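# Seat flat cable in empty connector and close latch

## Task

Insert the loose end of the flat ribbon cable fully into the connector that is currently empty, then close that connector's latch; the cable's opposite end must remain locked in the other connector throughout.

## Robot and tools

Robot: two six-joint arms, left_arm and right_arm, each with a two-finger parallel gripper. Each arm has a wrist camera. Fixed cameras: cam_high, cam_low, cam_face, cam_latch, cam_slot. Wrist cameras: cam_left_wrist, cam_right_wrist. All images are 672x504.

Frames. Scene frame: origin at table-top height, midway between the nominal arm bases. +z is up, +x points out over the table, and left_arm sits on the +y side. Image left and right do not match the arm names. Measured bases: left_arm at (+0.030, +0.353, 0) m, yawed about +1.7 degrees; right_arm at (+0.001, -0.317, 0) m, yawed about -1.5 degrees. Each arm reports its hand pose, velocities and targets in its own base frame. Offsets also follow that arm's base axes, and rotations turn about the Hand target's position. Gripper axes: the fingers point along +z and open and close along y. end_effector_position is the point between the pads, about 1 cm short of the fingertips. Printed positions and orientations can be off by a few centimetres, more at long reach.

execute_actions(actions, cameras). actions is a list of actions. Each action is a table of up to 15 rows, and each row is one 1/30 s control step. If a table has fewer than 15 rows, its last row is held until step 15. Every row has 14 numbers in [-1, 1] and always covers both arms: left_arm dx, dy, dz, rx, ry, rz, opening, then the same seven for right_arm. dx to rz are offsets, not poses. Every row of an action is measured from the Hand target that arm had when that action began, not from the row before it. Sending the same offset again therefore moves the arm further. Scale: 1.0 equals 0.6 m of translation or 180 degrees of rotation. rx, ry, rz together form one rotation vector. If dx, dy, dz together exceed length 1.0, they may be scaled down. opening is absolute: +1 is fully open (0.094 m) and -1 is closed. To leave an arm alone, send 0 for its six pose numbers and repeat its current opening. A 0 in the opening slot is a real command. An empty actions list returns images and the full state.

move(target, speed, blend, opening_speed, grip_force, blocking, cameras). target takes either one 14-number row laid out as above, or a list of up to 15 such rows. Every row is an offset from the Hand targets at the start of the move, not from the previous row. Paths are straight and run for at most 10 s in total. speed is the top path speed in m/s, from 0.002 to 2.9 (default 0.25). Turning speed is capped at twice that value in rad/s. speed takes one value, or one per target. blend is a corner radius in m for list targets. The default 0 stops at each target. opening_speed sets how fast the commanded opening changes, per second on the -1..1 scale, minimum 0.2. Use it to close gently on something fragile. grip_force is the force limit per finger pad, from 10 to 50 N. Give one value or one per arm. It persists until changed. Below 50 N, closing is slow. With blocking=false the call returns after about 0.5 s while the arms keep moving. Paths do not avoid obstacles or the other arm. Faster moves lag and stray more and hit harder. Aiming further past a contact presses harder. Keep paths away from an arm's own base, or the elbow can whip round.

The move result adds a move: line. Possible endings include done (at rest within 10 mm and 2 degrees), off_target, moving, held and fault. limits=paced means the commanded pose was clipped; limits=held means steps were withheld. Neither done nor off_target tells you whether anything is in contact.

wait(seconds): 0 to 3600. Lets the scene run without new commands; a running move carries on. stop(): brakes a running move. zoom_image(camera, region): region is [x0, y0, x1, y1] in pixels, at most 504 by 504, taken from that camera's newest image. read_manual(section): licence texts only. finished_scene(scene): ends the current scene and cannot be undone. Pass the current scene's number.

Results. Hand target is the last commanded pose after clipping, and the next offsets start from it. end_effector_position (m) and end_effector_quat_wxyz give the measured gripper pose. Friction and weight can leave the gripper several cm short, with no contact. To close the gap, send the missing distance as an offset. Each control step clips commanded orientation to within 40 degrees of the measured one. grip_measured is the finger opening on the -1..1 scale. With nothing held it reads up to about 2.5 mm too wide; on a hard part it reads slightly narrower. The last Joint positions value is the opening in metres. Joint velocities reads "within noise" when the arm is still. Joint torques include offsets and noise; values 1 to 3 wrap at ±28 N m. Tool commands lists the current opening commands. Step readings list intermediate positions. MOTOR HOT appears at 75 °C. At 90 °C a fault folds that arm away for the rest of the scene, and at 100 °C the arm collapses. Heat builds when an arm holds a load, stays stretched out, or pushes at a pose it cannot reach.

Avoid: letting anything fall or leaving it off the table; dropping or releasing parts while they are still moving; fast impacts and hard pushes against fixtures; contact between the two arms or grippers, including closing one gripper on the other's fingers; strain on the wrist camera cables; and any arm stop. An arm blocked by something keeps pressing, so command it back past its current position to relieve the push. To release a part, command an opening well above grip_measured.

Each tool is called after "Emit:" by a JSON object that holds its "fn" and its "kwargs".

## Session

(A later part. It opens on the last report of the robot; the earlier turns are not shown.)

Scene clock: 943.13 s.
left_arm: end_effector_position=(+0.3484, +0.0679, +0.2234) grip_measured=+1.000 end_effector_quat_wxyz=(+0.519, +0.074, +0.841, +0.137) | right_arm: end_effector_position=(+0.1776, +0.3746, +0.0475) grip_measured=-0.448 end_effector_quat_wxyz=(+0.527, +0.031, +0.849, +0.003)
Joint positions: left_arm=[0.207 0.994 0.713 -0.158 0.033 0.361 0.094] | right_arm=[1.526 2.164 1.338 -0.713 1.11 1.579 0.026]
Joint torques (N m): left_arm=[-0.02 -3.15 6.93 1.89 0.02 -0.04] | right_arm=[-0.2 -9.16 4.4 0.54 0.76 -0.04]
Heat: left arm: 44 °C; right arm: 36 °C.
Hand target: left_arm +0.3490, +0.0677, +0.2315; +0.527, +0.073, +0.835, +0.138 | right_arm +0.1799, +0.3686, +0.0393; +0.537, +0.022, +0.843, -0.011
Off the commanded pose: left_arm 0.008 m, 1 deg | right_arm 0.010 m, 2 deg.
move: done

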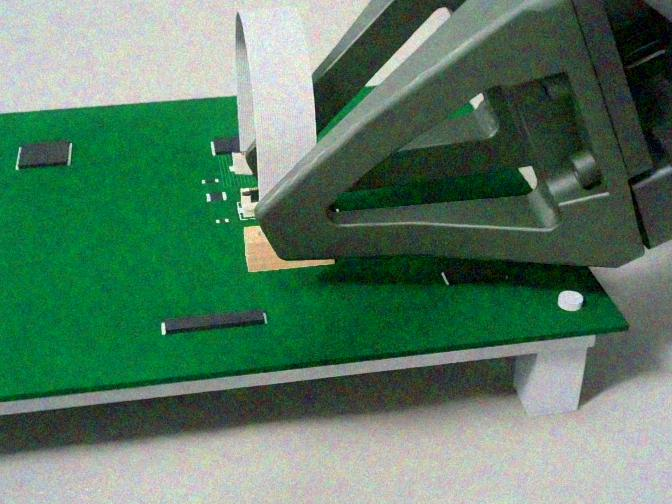

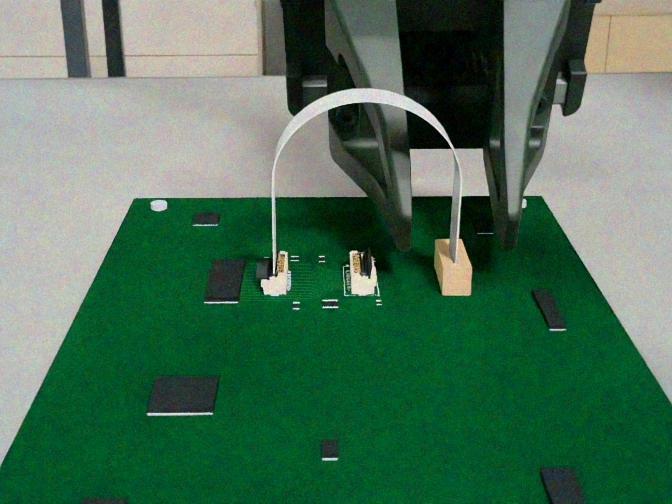

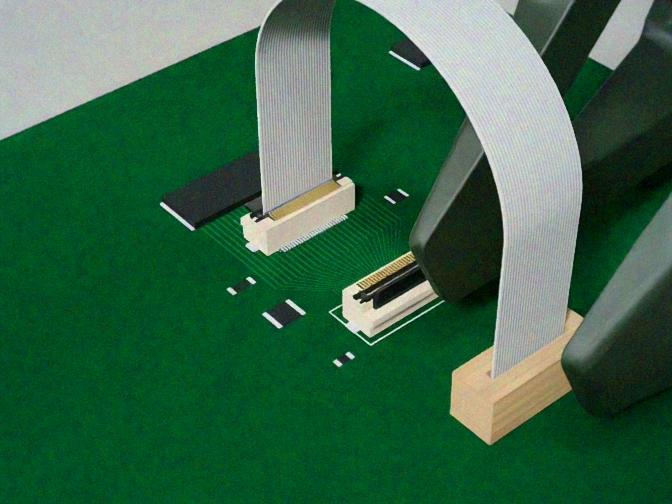

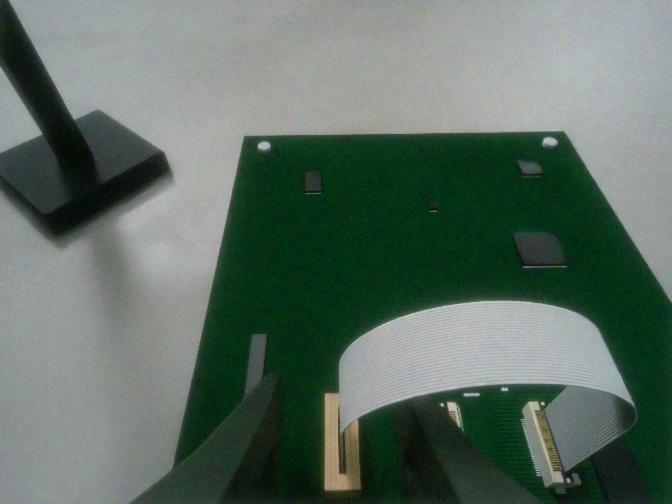

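Emit:
{"fn": "move", "kwargs": {"target": [0,0,0,0,0,0,1, 0,0,0,0,0,0,-1], "speed": 0.05, "grip_force": [50, 20], "opening_speed": 0.4, "cameras": ["cam_face","cam_latch","cam_slot","cam_right_wrist"]}}

Emit:
{"fn": "zoom_image", "kwargs": {"camera": "cam_latch", "region": [370, 150, 550, 310]}}

Emit:
{"fn": "zoom_image", "kwargs": {"camera": "cam_slot", "region": [400, 220, 640, 460]}}

Scene clock: 974.93 s.
left_arm: end_effector_position=(+0.3484, +0.0679, +0.2234) grip_measured=+1.000 end_effector_quat_wxyz=(+0.519, +0.074, +0.841, +0.137) | right_arm: end_effector_position=(+0.1776, +0.3748, +0.0476) grip_measured=-0.986 end_effector_quat_wxyz=(+0.527, +0.030, +0.849, +0.003)
Joint positions: left_arm=[0.207 0.994 0.713 -0.158 0.033 0.361 0.094] | right_arm=[1.526 2.164 1.338 -0.712 1.111 1.577 0.001]
Joint torques (N m): left_arm=[-0.02 -3.15 6.93 1.89 0.02 -0.04] | right_arm=[-0.12 -9.28 4.48 0.59 0.75 -0.04]
Heat: left arm: 44 °C; right arm: 36 °C.
Hand target: left_arm +0.3490, +0.0677, +0.2315; +0.527, +0.073, +0.835, +0.138 | right_arm +0.1799, +0.3686, +0.0393; +0.537, +0.022, +0.843, -0.011
Off the commanded pose: left_arm 0.008 m, 1 deg | right_arm 0.011 m, 2 deg.
grip_force (N): 50, 20
move: done

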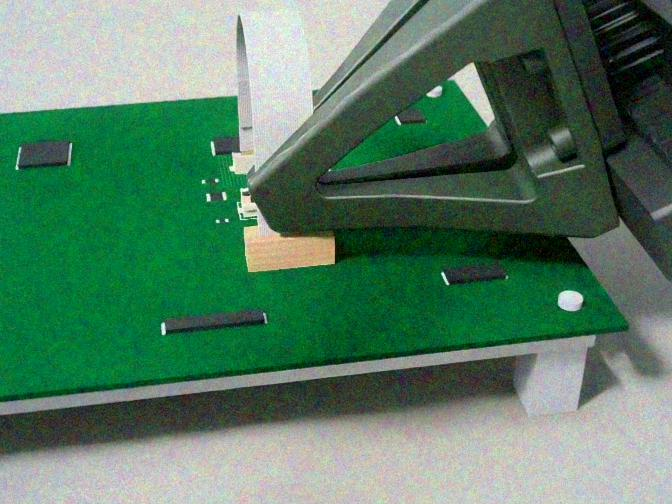

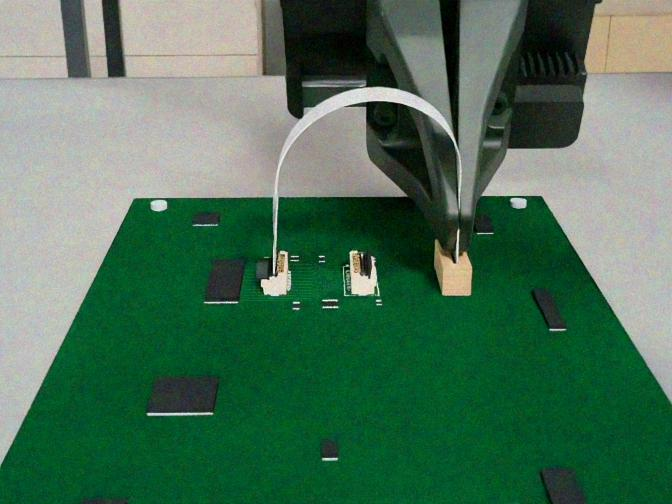

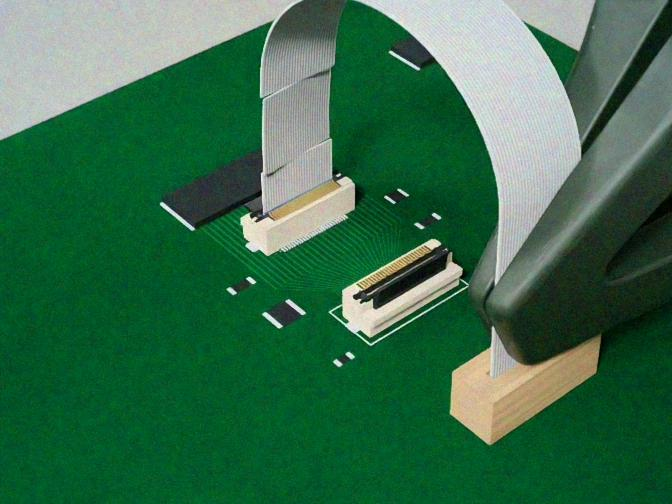

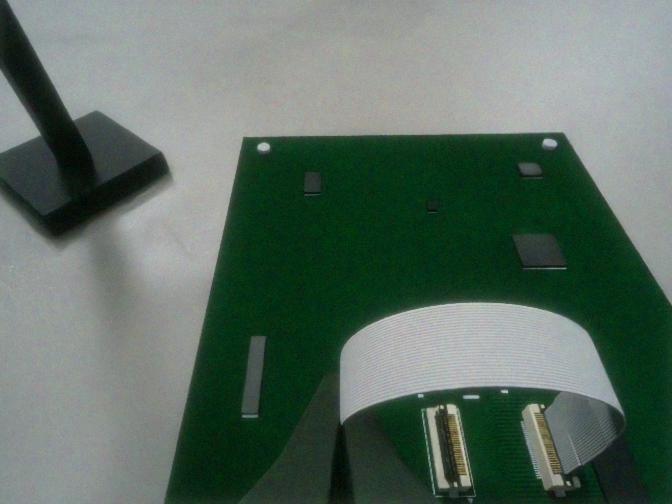

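Scaled by 2.800 from the camera's image (finer frame: 960x720).

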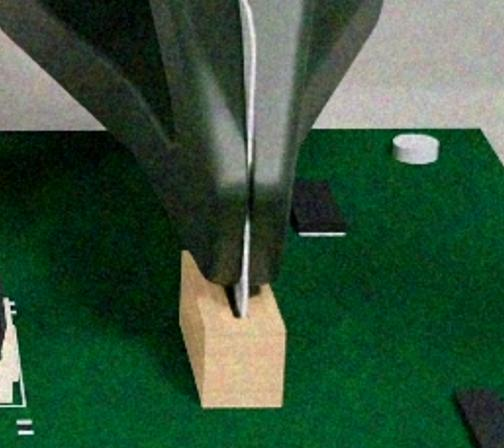

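Scaled by 2.100 from the camera's image (finer frame: 960x720).

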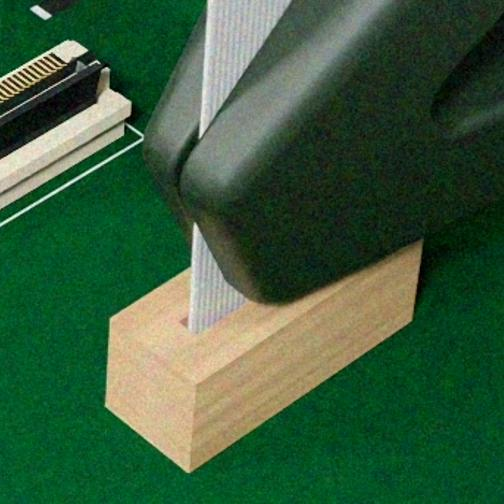

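Emit:
{"fn": "move", "kwargs": {"target": [0,0,0,0,0,0,1, -0.002,0.0083,0.0367,0,0,0,-1], "speed": 0.05, "cameras": ["cam_face","cam_latch","cam_slot","cam_right_wrist"]}}

Emit:
{"fn": "zoom_image", "kwargs": {"camera": "cam_slot", "region": [400, 220, 640, 460]}}

Emit:
{"fn": "zoom_image", "kwargs": {"camera": "cam_latch", "region": [370, 150, 550, 310]}}

Scene clock: 1015.63 s.
left_arm: end_effector_position=(+0.3484, +0.0679, +0.2234) grip_measured=+1.000 end_effector_quat_wxyz=(+0.519, +0.074, +0.841, +0.137) | right_arm: end_effector_position=(+0.1775, +0.3730, +0.0500) grip_measured=-0.986 end_effector_quat_wxyz=(+0.527, +0.024, +0.849, -0.006)
Joint positions: left_arm=[0.207 0.994 0.713 -0.158 0.033 0.361 0.094] | right_arm=[1.526 2.164 1.349 -0.746 1.111 1.577 0.001]
Joint torques (N m): left_arm=[-0.01 -3.17 6.93 1.89 0.02 -0.03] | right_arm=[0.06 -11.89 8.03 -0.03 0.76 0.03]
Heat: left arm: 45 °C; right arm: 36 °C.
Hand target: left_arm +0.3490, +0.0677, +0.2315; +0.527, +0.073, +0.835, +0.138 | right_arm +0.1787, +0.3736, +0.0613; +0.537, +0.022, +0.843, -0.011
Off the commanded pose: left_arm 0.008 m, 1 deg | right_arm 0.011 m, 1 deg.
grip_force (N): 50, 20
move: off_target (right_arm)

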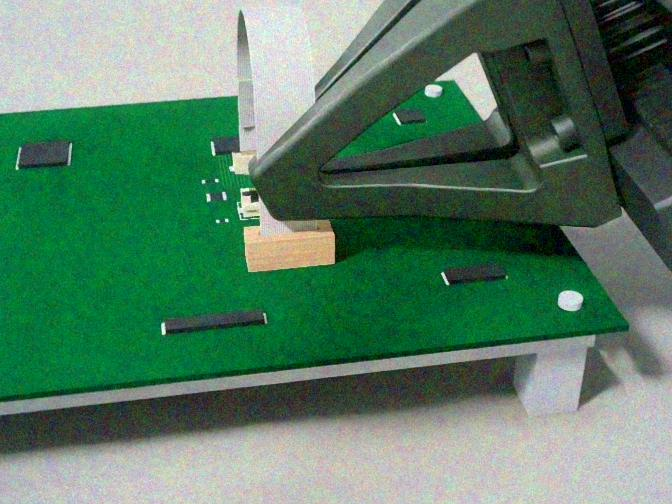

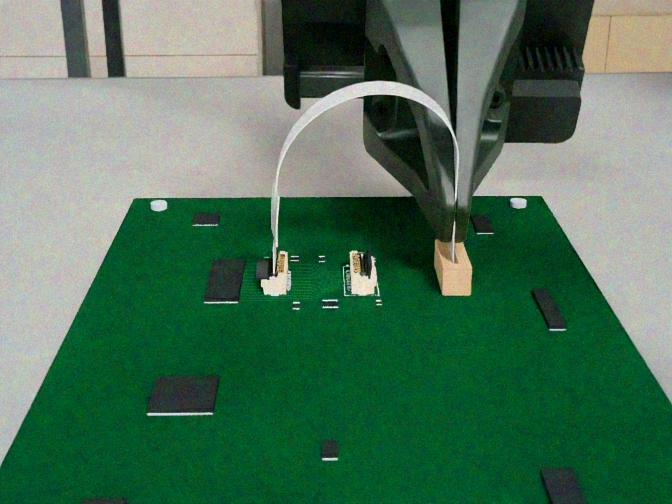

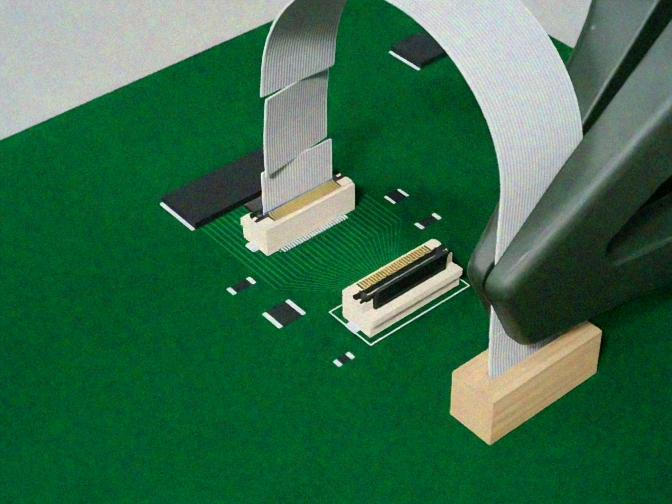

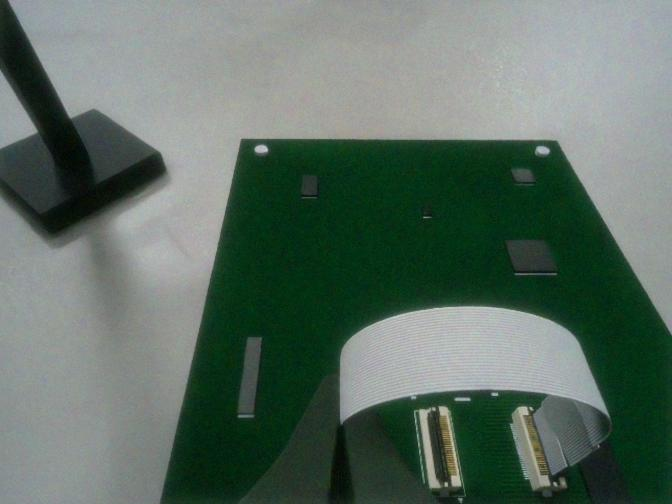

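Scaled by 2.100 from the camera's image (finer frame: 960x720).

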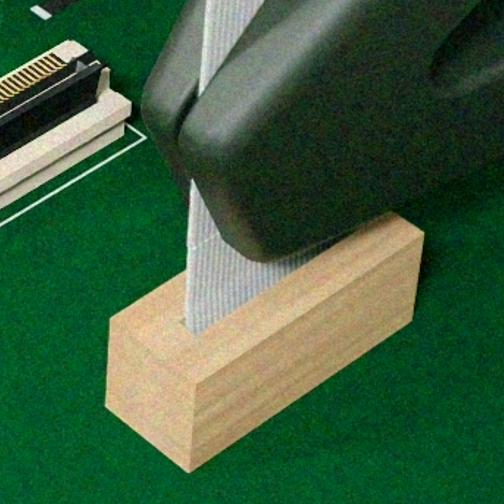

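Scaled by 2.800 from the camera's image (finer frame: 960x720).

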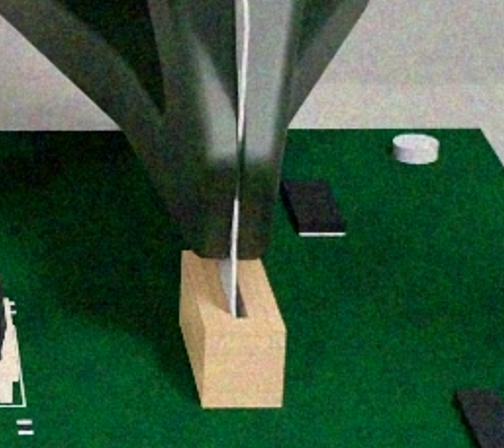

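Emit:
{"fn": "move", "kwargs": {"target": [0,0,0,0,0,0,1, 0,0,0.0167,0,0,0,-1], "speed": 0.05, "cameras": ["cam_face","cam_latch","cam_slot","cam_right_wrist"]}}

Emit:
{"fn": "zoom_image", "kwargs": {"camera": "cam_slot", "region": [320, 180, 620, 460]}}

Emit:
{"fn": "zoom_image", "kwargs": {"camera": "cam_latch", "region": [330, 150, 530, 310]}}

Scene clock: 1035.10 s.
left_arm: end_effector_position=(+0.3484, +0.0679, +0.2234) grip_measured=+1.000 end_effector_quat_wxyz=(+0.519, +0.074, +0.841, +0.137) | right_arm: end_effector_position=(+0.1775, +0.3711, +0.0534) grip_measured=-0.986 end_effector_quat_wxyz=(+0.527, +0.017, +0.849, -0.017)
Joint positions: left_arm=[0.207 0.994 0.713 -0.158 0.033 0.361 0.094] | right_arm=[1.526 2.164 1.364 -0.787 1.112 1.577 0.001]
Joint torques (N m): left_arm=[-0.01 -3.17 6.93 1.89 0.02 -0.04] | right_arm=[0.14 -13.53 8.05 -0.01 0.74 0.02]
Heat: left arm: 45 °C; right arm: 37 °C.
Hand target: left_arm +0.3490, +0.0677, +0.2315; +0.527, +0.073, +0.835, +0.138 | right_arm +0.1787, +0.3736, +0.0713; +0.537, +0.022, +0.843, -0.011
Off the commanded pose: left_arm 0.008 m, 1 deg | right_arm 0.018 m, 2 deg.
grip_force (N): 50, 20
move: off_target (right_arm)

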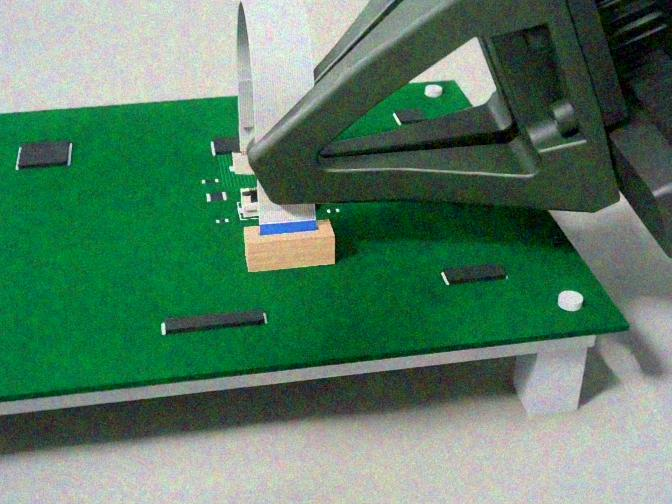

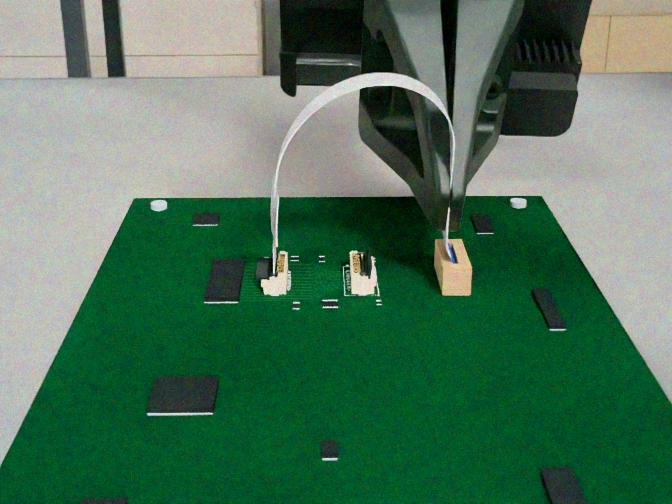

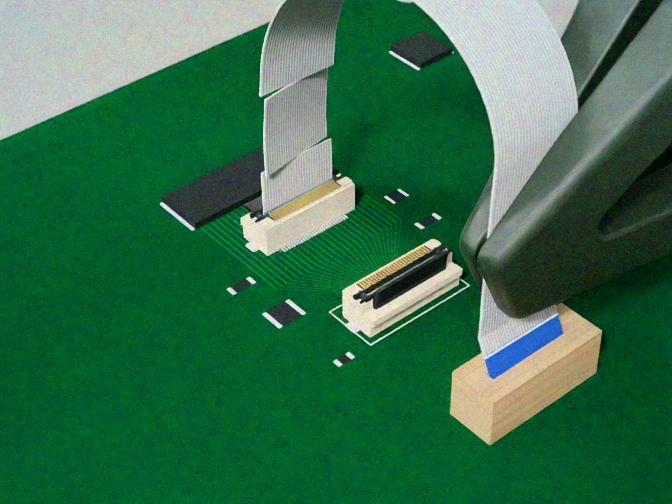

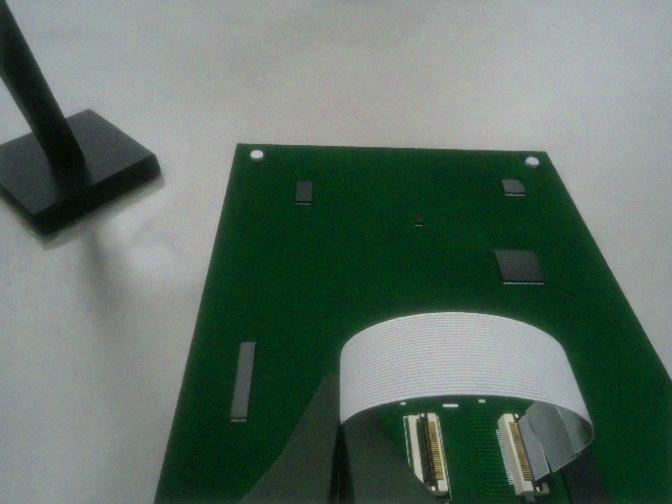

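Scaled by 1.680 from the camera's image (finer frame: 960x720).

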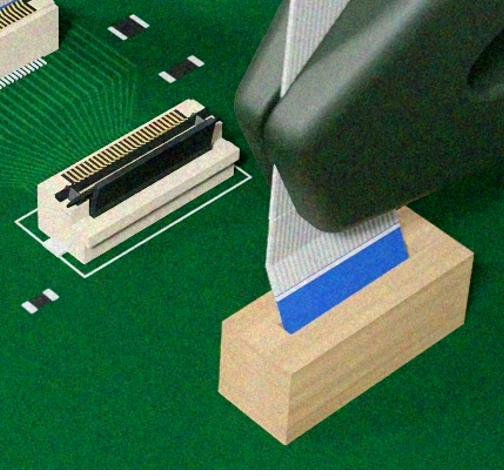

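Scaled by 2.520 from the camera's image (finer frame: 960x720).

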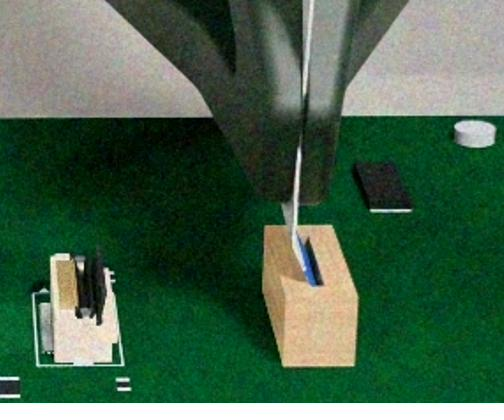

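Emit:
{"fn": "execute_actions", "kwargs": {"actions": [[[0,0,0,0,0,0,1,0,0,0,0,0,0,-1]]], "cameras": ["cam_latch","cam_slot"]}}

Scene clock: 1056.50 s.
left_arm: end_effector_position=(+0.3484, +0.0679, +0.2234) grip_measured=+1.000 end_effector_quat_wxyz=(+0.519, +0.074, +0.841, +0.137) | right_arm: end_effector_position=(+0.1775, +0.3710, +0.0534) grip_measured=-0.986 end_effector_quat_wxyz=(+0.528, +0.017, +0.849, -0.018)
Joint positions: left_arm=[0.207 0.994 0.713 -0.158 0.033 0.361 0.094] | right_arm=[1.526 2.164 1.364 -0.788 1.112 1.577 0.001]
Joint torques (N m): left_arm=[-0.02 -3.17 6.93 1.9 0.01 -0.04] | right_arm=[-0.03 -13.5 8.12 0.01 0.73 0.01]
Heat: left arm: 45 °C; right arm: 38 °C.
Hand target: left_arm +0.3490, +0.0677, +0.2315; +0.527, +0.073, +0.835, +0.138 | right_arm +0.1787, +0.3735, +0.0713; +0.537, +0.022, +0.843, -0.011
Off the commanded pose: left_arm 0.008 m, 1 deg | right_arm 0.018 m, 2 deg.
grip_force (N): 50, 20
Step readings (end_effector_position of left_arm | right_arm):
0: (+0.3484, +0.0679, +0.2234) | (+0.1775, +0.3711, +0.0534)
1: (+0.3484, +0.0679, +0.2234) | (+0.1775, +0.3710, +0.0534)
2: (+0.3484, +0.0679, +0.2234) | (+0.1775, +0.3710, +0.0534)
4: (+0.3484, +0.0679, +0.2234) | (+0.1775, +0.3710, +0.0534)
8: (+0.3484, +0.0679, +0.2234) | (+0.1775, +0.3710, +0.0534)
15: (+0.3484, +0.0679, +0.2234) | (+0.1775, +0.3710, +0.0534)

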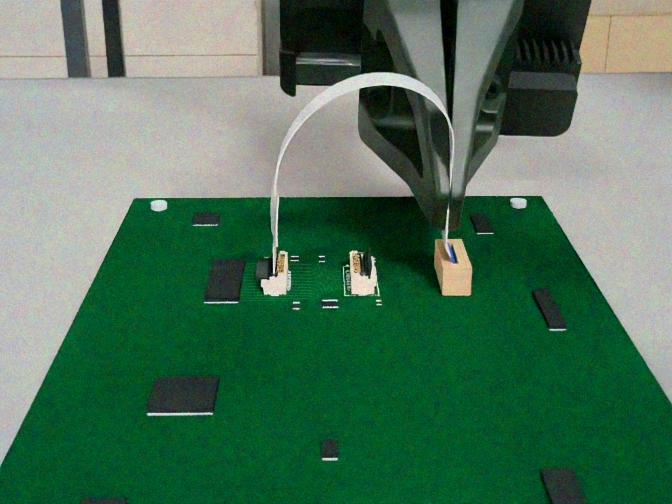

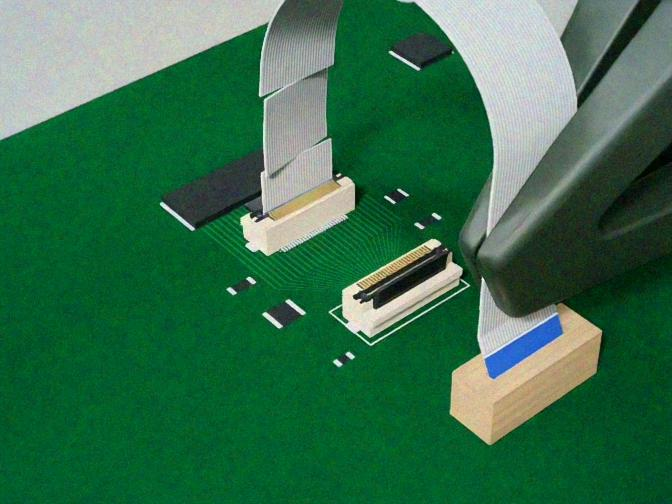

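Emit:
{"fn": "move", "kwargs": {"target": [0,0,0,0,0,0,1, 0,0,0.0117,0,0,0,-1], "speed": 0.05, "cameras": ["cam_latch","cam_slot"]}}

Scene clock: 1062.63 s.
left_arm: end_effector_position=(+0.3484, +0.0679, +0.2234) grip_measured=+1.000 end_effector_quat_wxyz=(+0.519, +0.074, +0.841, +0.137) | right_arm: end_effector_position=(+0.1774, +0.3668, +0.0592) grip_measured=-0.986 end_effector_quat_wxyz=(+0.527, +0.010, +0.849, -0.029)
Joint positions: left_arm=[0.207 0.994 0.713 -0.158 0.033 0.361 0.094] | right_arm=[1.526 2.153 1.371 -0.832 1.112 1.577 0.001]
Joint torques (N m): left_arm=[-0.01 -3.18 6.91 1.89 0.02 -0.03] | right_arm=[0.09 -13.61 8.72 0.12 0.73 0.02]
Heat: left arm: 45 °C; right arm: 38 °C.
Hand target: left_arm +0.3490, +0.0677, +0.2315; +0.527, +0.073, +0.835, +0.138 | right_arm +0.1787, +0.3736, +0.0782; +0.537, +0.022, +0.843, -0.011
Off the commanded pose: left_arm 0.008 m, 1 deg | right_arm 0.020 m, 3 deg.
grip_force (N): 50, 20
move: off_target (right_arm)

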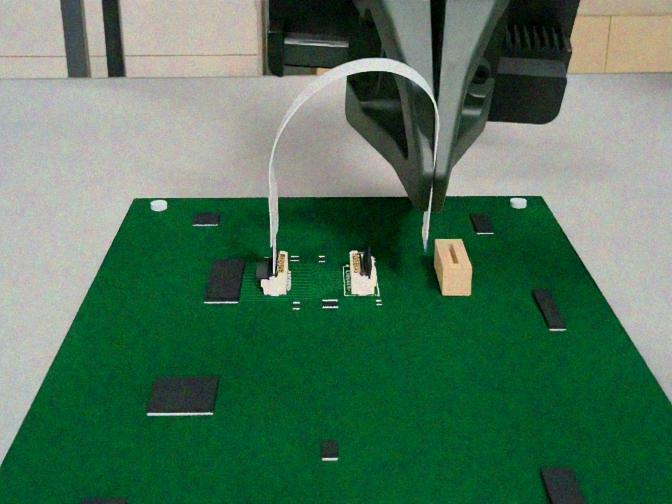

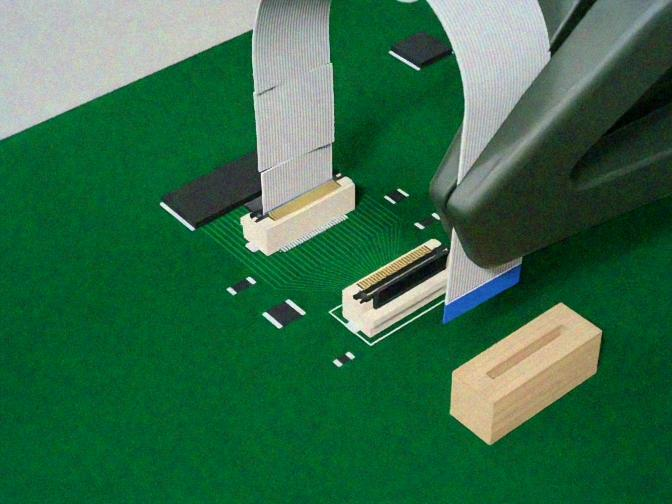

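Emit:
{"fn": "zoom_image", "kwargs": {"camera": "cam_slot", "region": [320, 160, 620, 440]}}

Emit:
{"fn": "zoom_image", "kwargs": {"camera": "cam_latch", "region": [330, 150, 490, 310]}}

Scaled by 1.680 from the camera's image (finer frame: 960x720).

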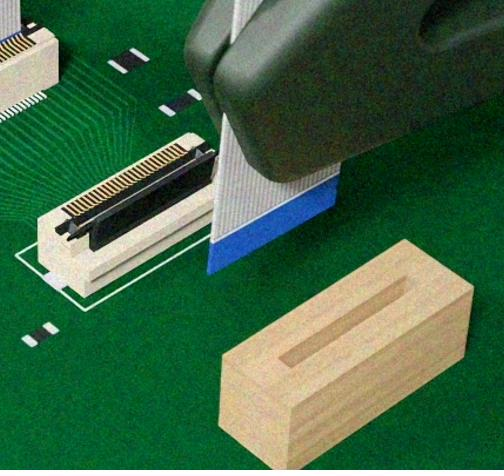

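Scaled by 3.150 from the camera's image (finer frame: 960x720).

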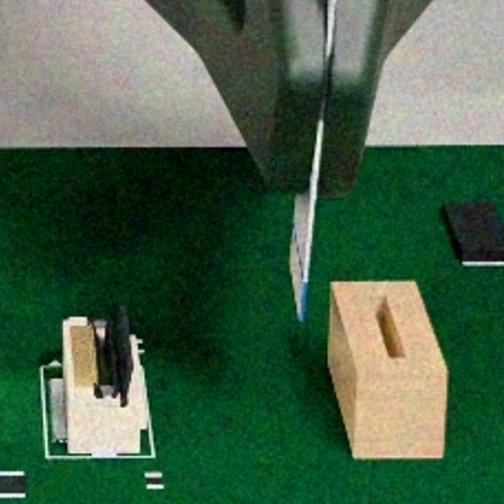

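Emit:
{"fn": "wait", "kwargs": {"seconds": 0.1, "cameras": ["cam_face","cam_latch","cam_slot","cam_right_wrist"]}}

Emit:
{"fn": "zoom_image", "kwargs": {"camera": "cam_face", "region": [200, 100, 360, 280]}}

Emit:
{"fn": "zoom_image", "kwargs": {"camera": "cam_right_wrist", "region": [320, 280, 560, 500]}}

Scene clock: 1101.03 s.
left_arm: end_effector_position=(+0.3484, +0.0679, +0.2234) grip_measured=+1.000 end_effector_quat_wxyz=(+0.519, +0.074, +0.841, +0.137) | right_arm: end_effector_position=(+0.1774, +0.3667, +0.0592) grip_measured=-0.986 end_effector_quat_wxyz=(+0.527, +0.010, +0.849, -0.029)
Joint positions: left_arm=[0.207 0.994 0.713 -0.158 0.033 0.361 0.094] | right_arm=[1.526 2.153 1.371 -0.833 1.112 1.577 0.001]
Joint torques (N m): left_arm=[-0.01 -3.17 6.93 1.89 0.02 -0.04] | right_arm=[0.01 -13.53 8.68 0.15 0.73 0.06]
Heat: left arm: 45 °C; right arm: 37 °C.
Hand target: left_arm +0.3490, +0.0677, +0.2315; +0.527, +0.073, +0.835, +0.138 | right_arm +0.1787, +0.3736, +0.0782; +0.537, +0.022, +0.843, -0.011
Tool commands: left_gripper/opening=+1.0 right_gripper/opening=-1.0
Off the commanded pose: left_arm 0.008 m, 1 deg | right_arm 0.020 m, 3 deg.
grip_force (N): 50, 20
wait: 0.10 s; at rest from the start

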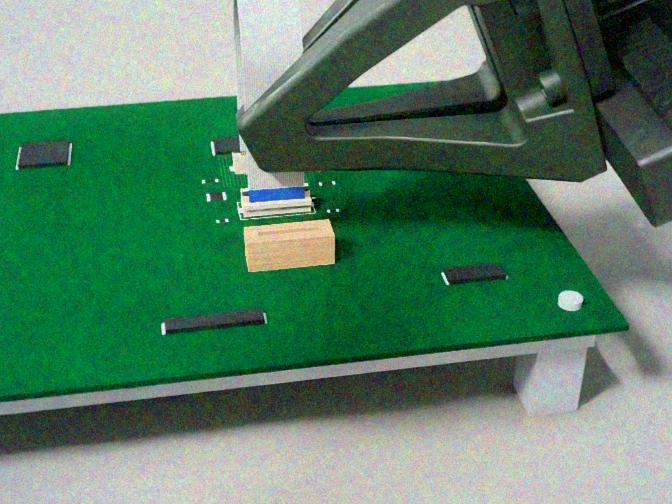

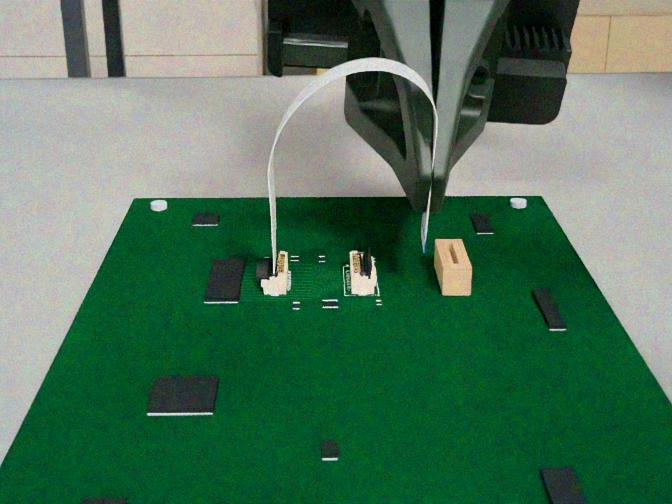

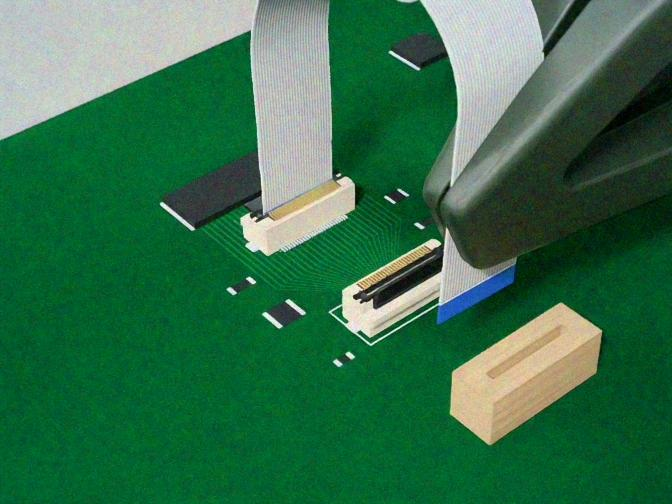

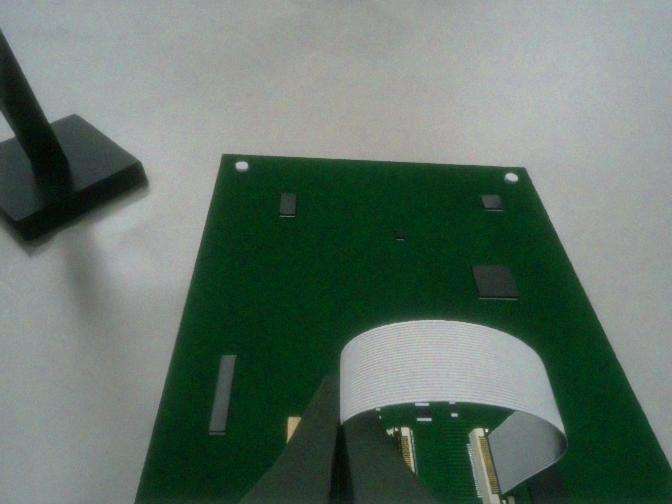

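Scaled by 2.800 from the camera's image (finer frame: 960x720).

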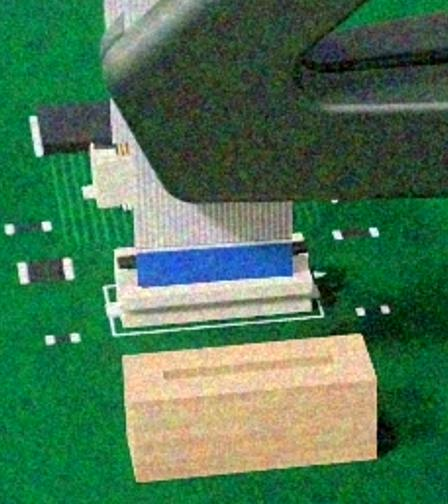

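Scaled by 2.100 from the camera's image (finer frame: 960x720).

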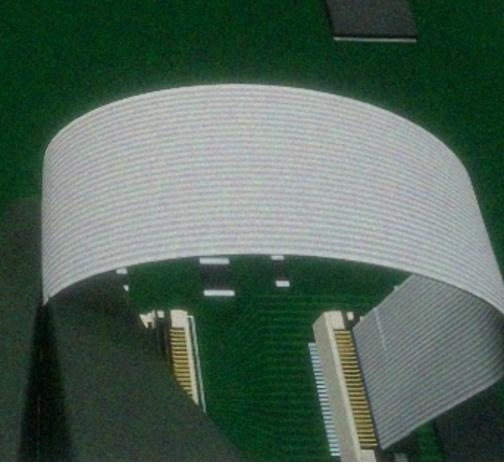

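Emit:
{"fn": "move", "kwargs": {"target": [0,0,0,0,0,0,1, -0.001,-0.0312,0.0047,0.0083,0,0,-1], "speed": 0.05, "cameras": ["cam_face","cam_latch","cam_slot","cam_right_wrist"]}}

Emit:
{"fn": "zoom_image", "kwargs": {"camera": "cam_latch", "region": [300, 150, 460, 310]}}

Emit:
{"fn": "zoom_image", "kwargs": {"camera": "cam_face", "region": [200, 100, 360, 260]}}

Emit:
{"fn": "zoom_image", "kwargs": {"camera": "cam_slot", "region": [300, 160, 520, 360]}}

Scene clock: 1182.33 s.
left_arm: end_effector_position=(+0.3484, +0.0679, +0.2234) grip_measured=+1.000 end_effector_quat_wxyz=(+0.519, +0.074, +0.841, +0.137) | right_arm: end_effector_position=(+0.1770, +0.3575, +0.0718) grip_measured=-0.986 end_effector_quat_wxyz=(+0.528, +0.022, +0.849, -0.010)
Joint positions: left_arm=[0.207 0.994 0.713 -0.158 0.033 0.361 0.094] | right_arm=[1.526 2.077 1.306 -0.802 1.112 1.579 0.001]
Joint torques (N m): left_arm=[-0.01 -3.15 6.93 1.9 0.02 -0.04] | right_arm=[-0.02 -13.09 4.45 0.48 0.74 0.01]
Heat: left arm: 45 °C; right arm: 38 °C.
Hand target: left_arm +0.3490, +0.0677, +0.2315; +0.527, +0.073, +0.835, +0.138 | right_arm +0.1781, +0.3548, +0.0810; +0.537, +0.029, +0.843, +0.000
Off the commanded pose: left_arm 0.008 m, 1 deg | right_arm 0.010 m, 2 deg.
grip_force (N): 50, 20
move: done

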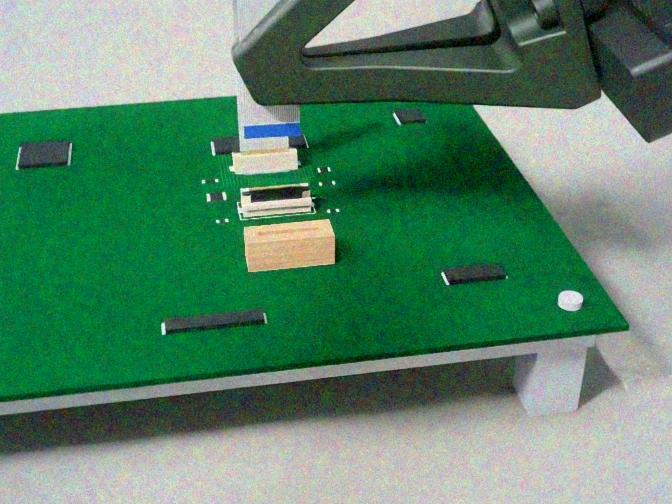

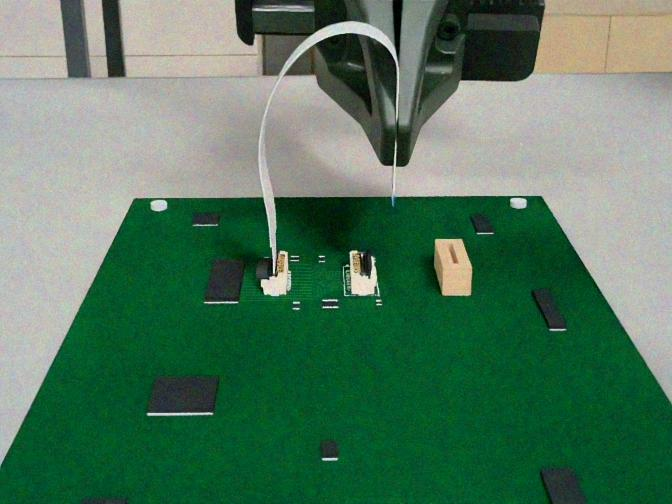

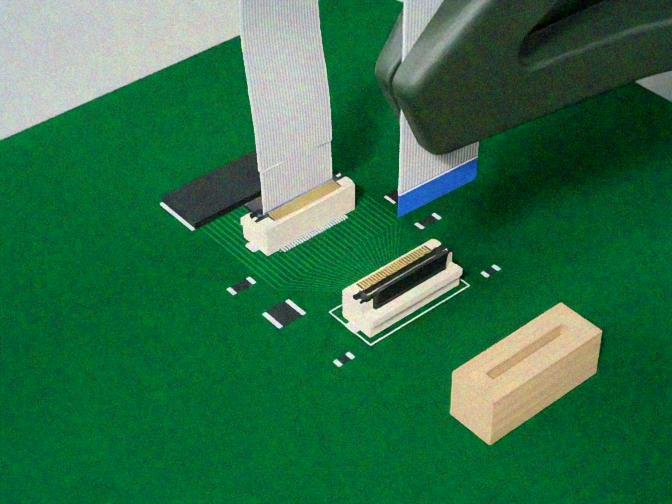

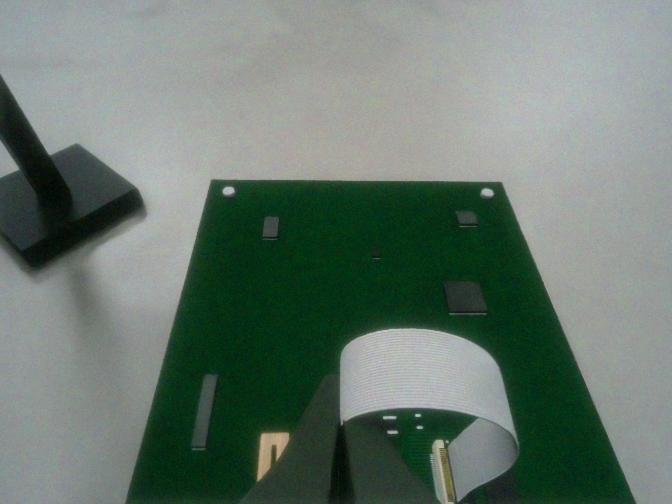

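Scaled by 3.150 from the camera's image (finer frame: 960x720).

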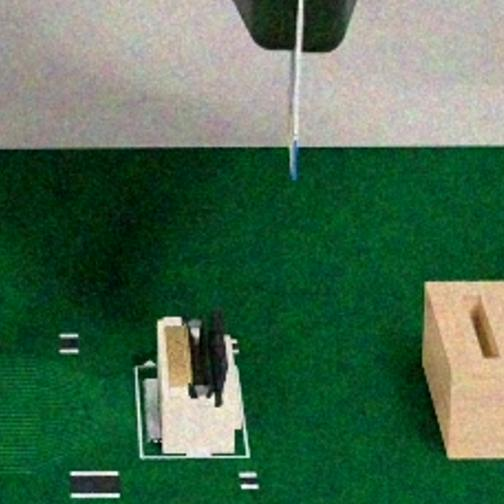

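Scaled by 3.150 from the camera's image (finer frame: 960x720).

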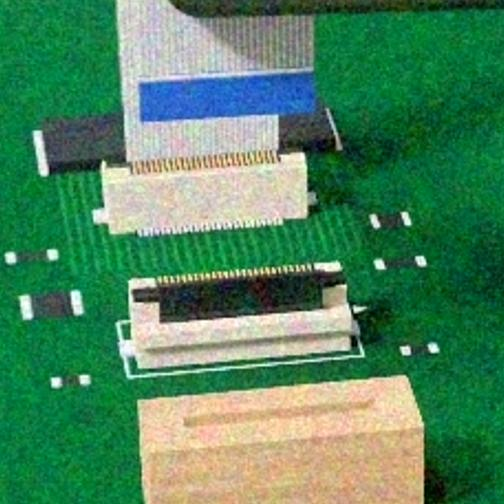

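Scaled by 2.291 from the camera's image (finer frame: 960x720).

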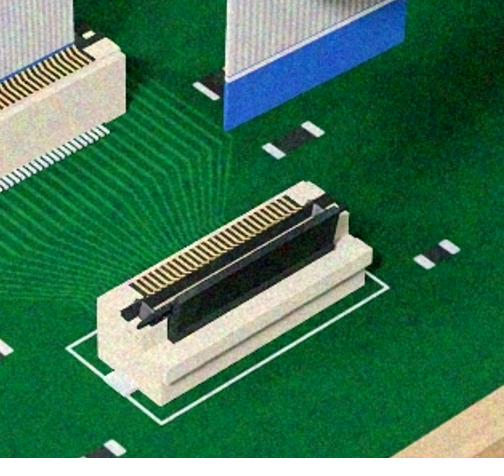

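Emit:
{"fn": "zoom_image", "kwargs": {"camera": "cam_face", "region": [225, 105, 325, 225]}}

Emit:
{"fn": "zoom_image", "kwargs": {"camera": "cam_slot", "region": [235, 150, 365, 260]}}

Emit:
{"fn": "zoom_image", "kwargs": {"camera": "cam_slot", "region": [330, 230, 470, 340]}}

Scaled by 4.200 from the camera's image (finer frame: 960x720).

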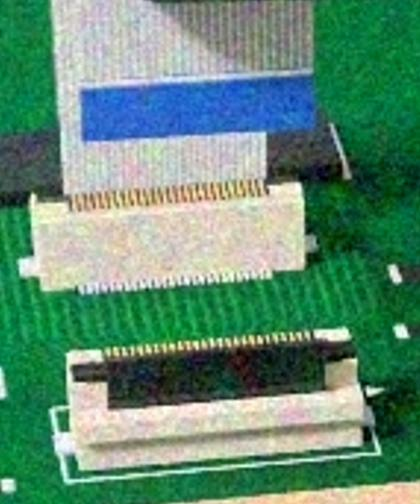

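Scaled by 3.877 from the camera's image (finer frame: 960x720).

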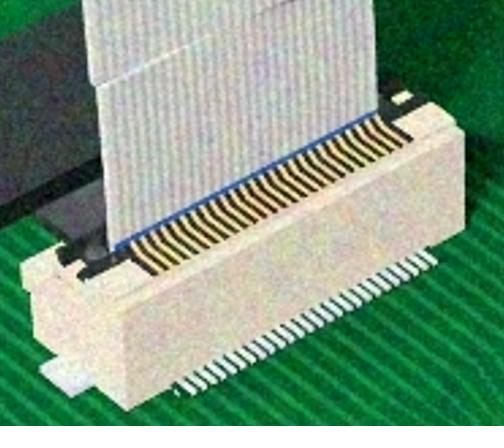

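Scaled by 3.600 from the camera's image (finer frame: 960x720).

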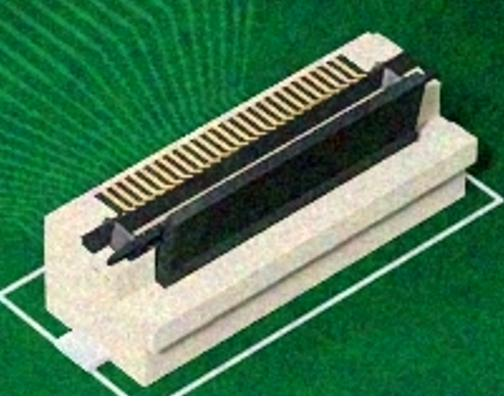

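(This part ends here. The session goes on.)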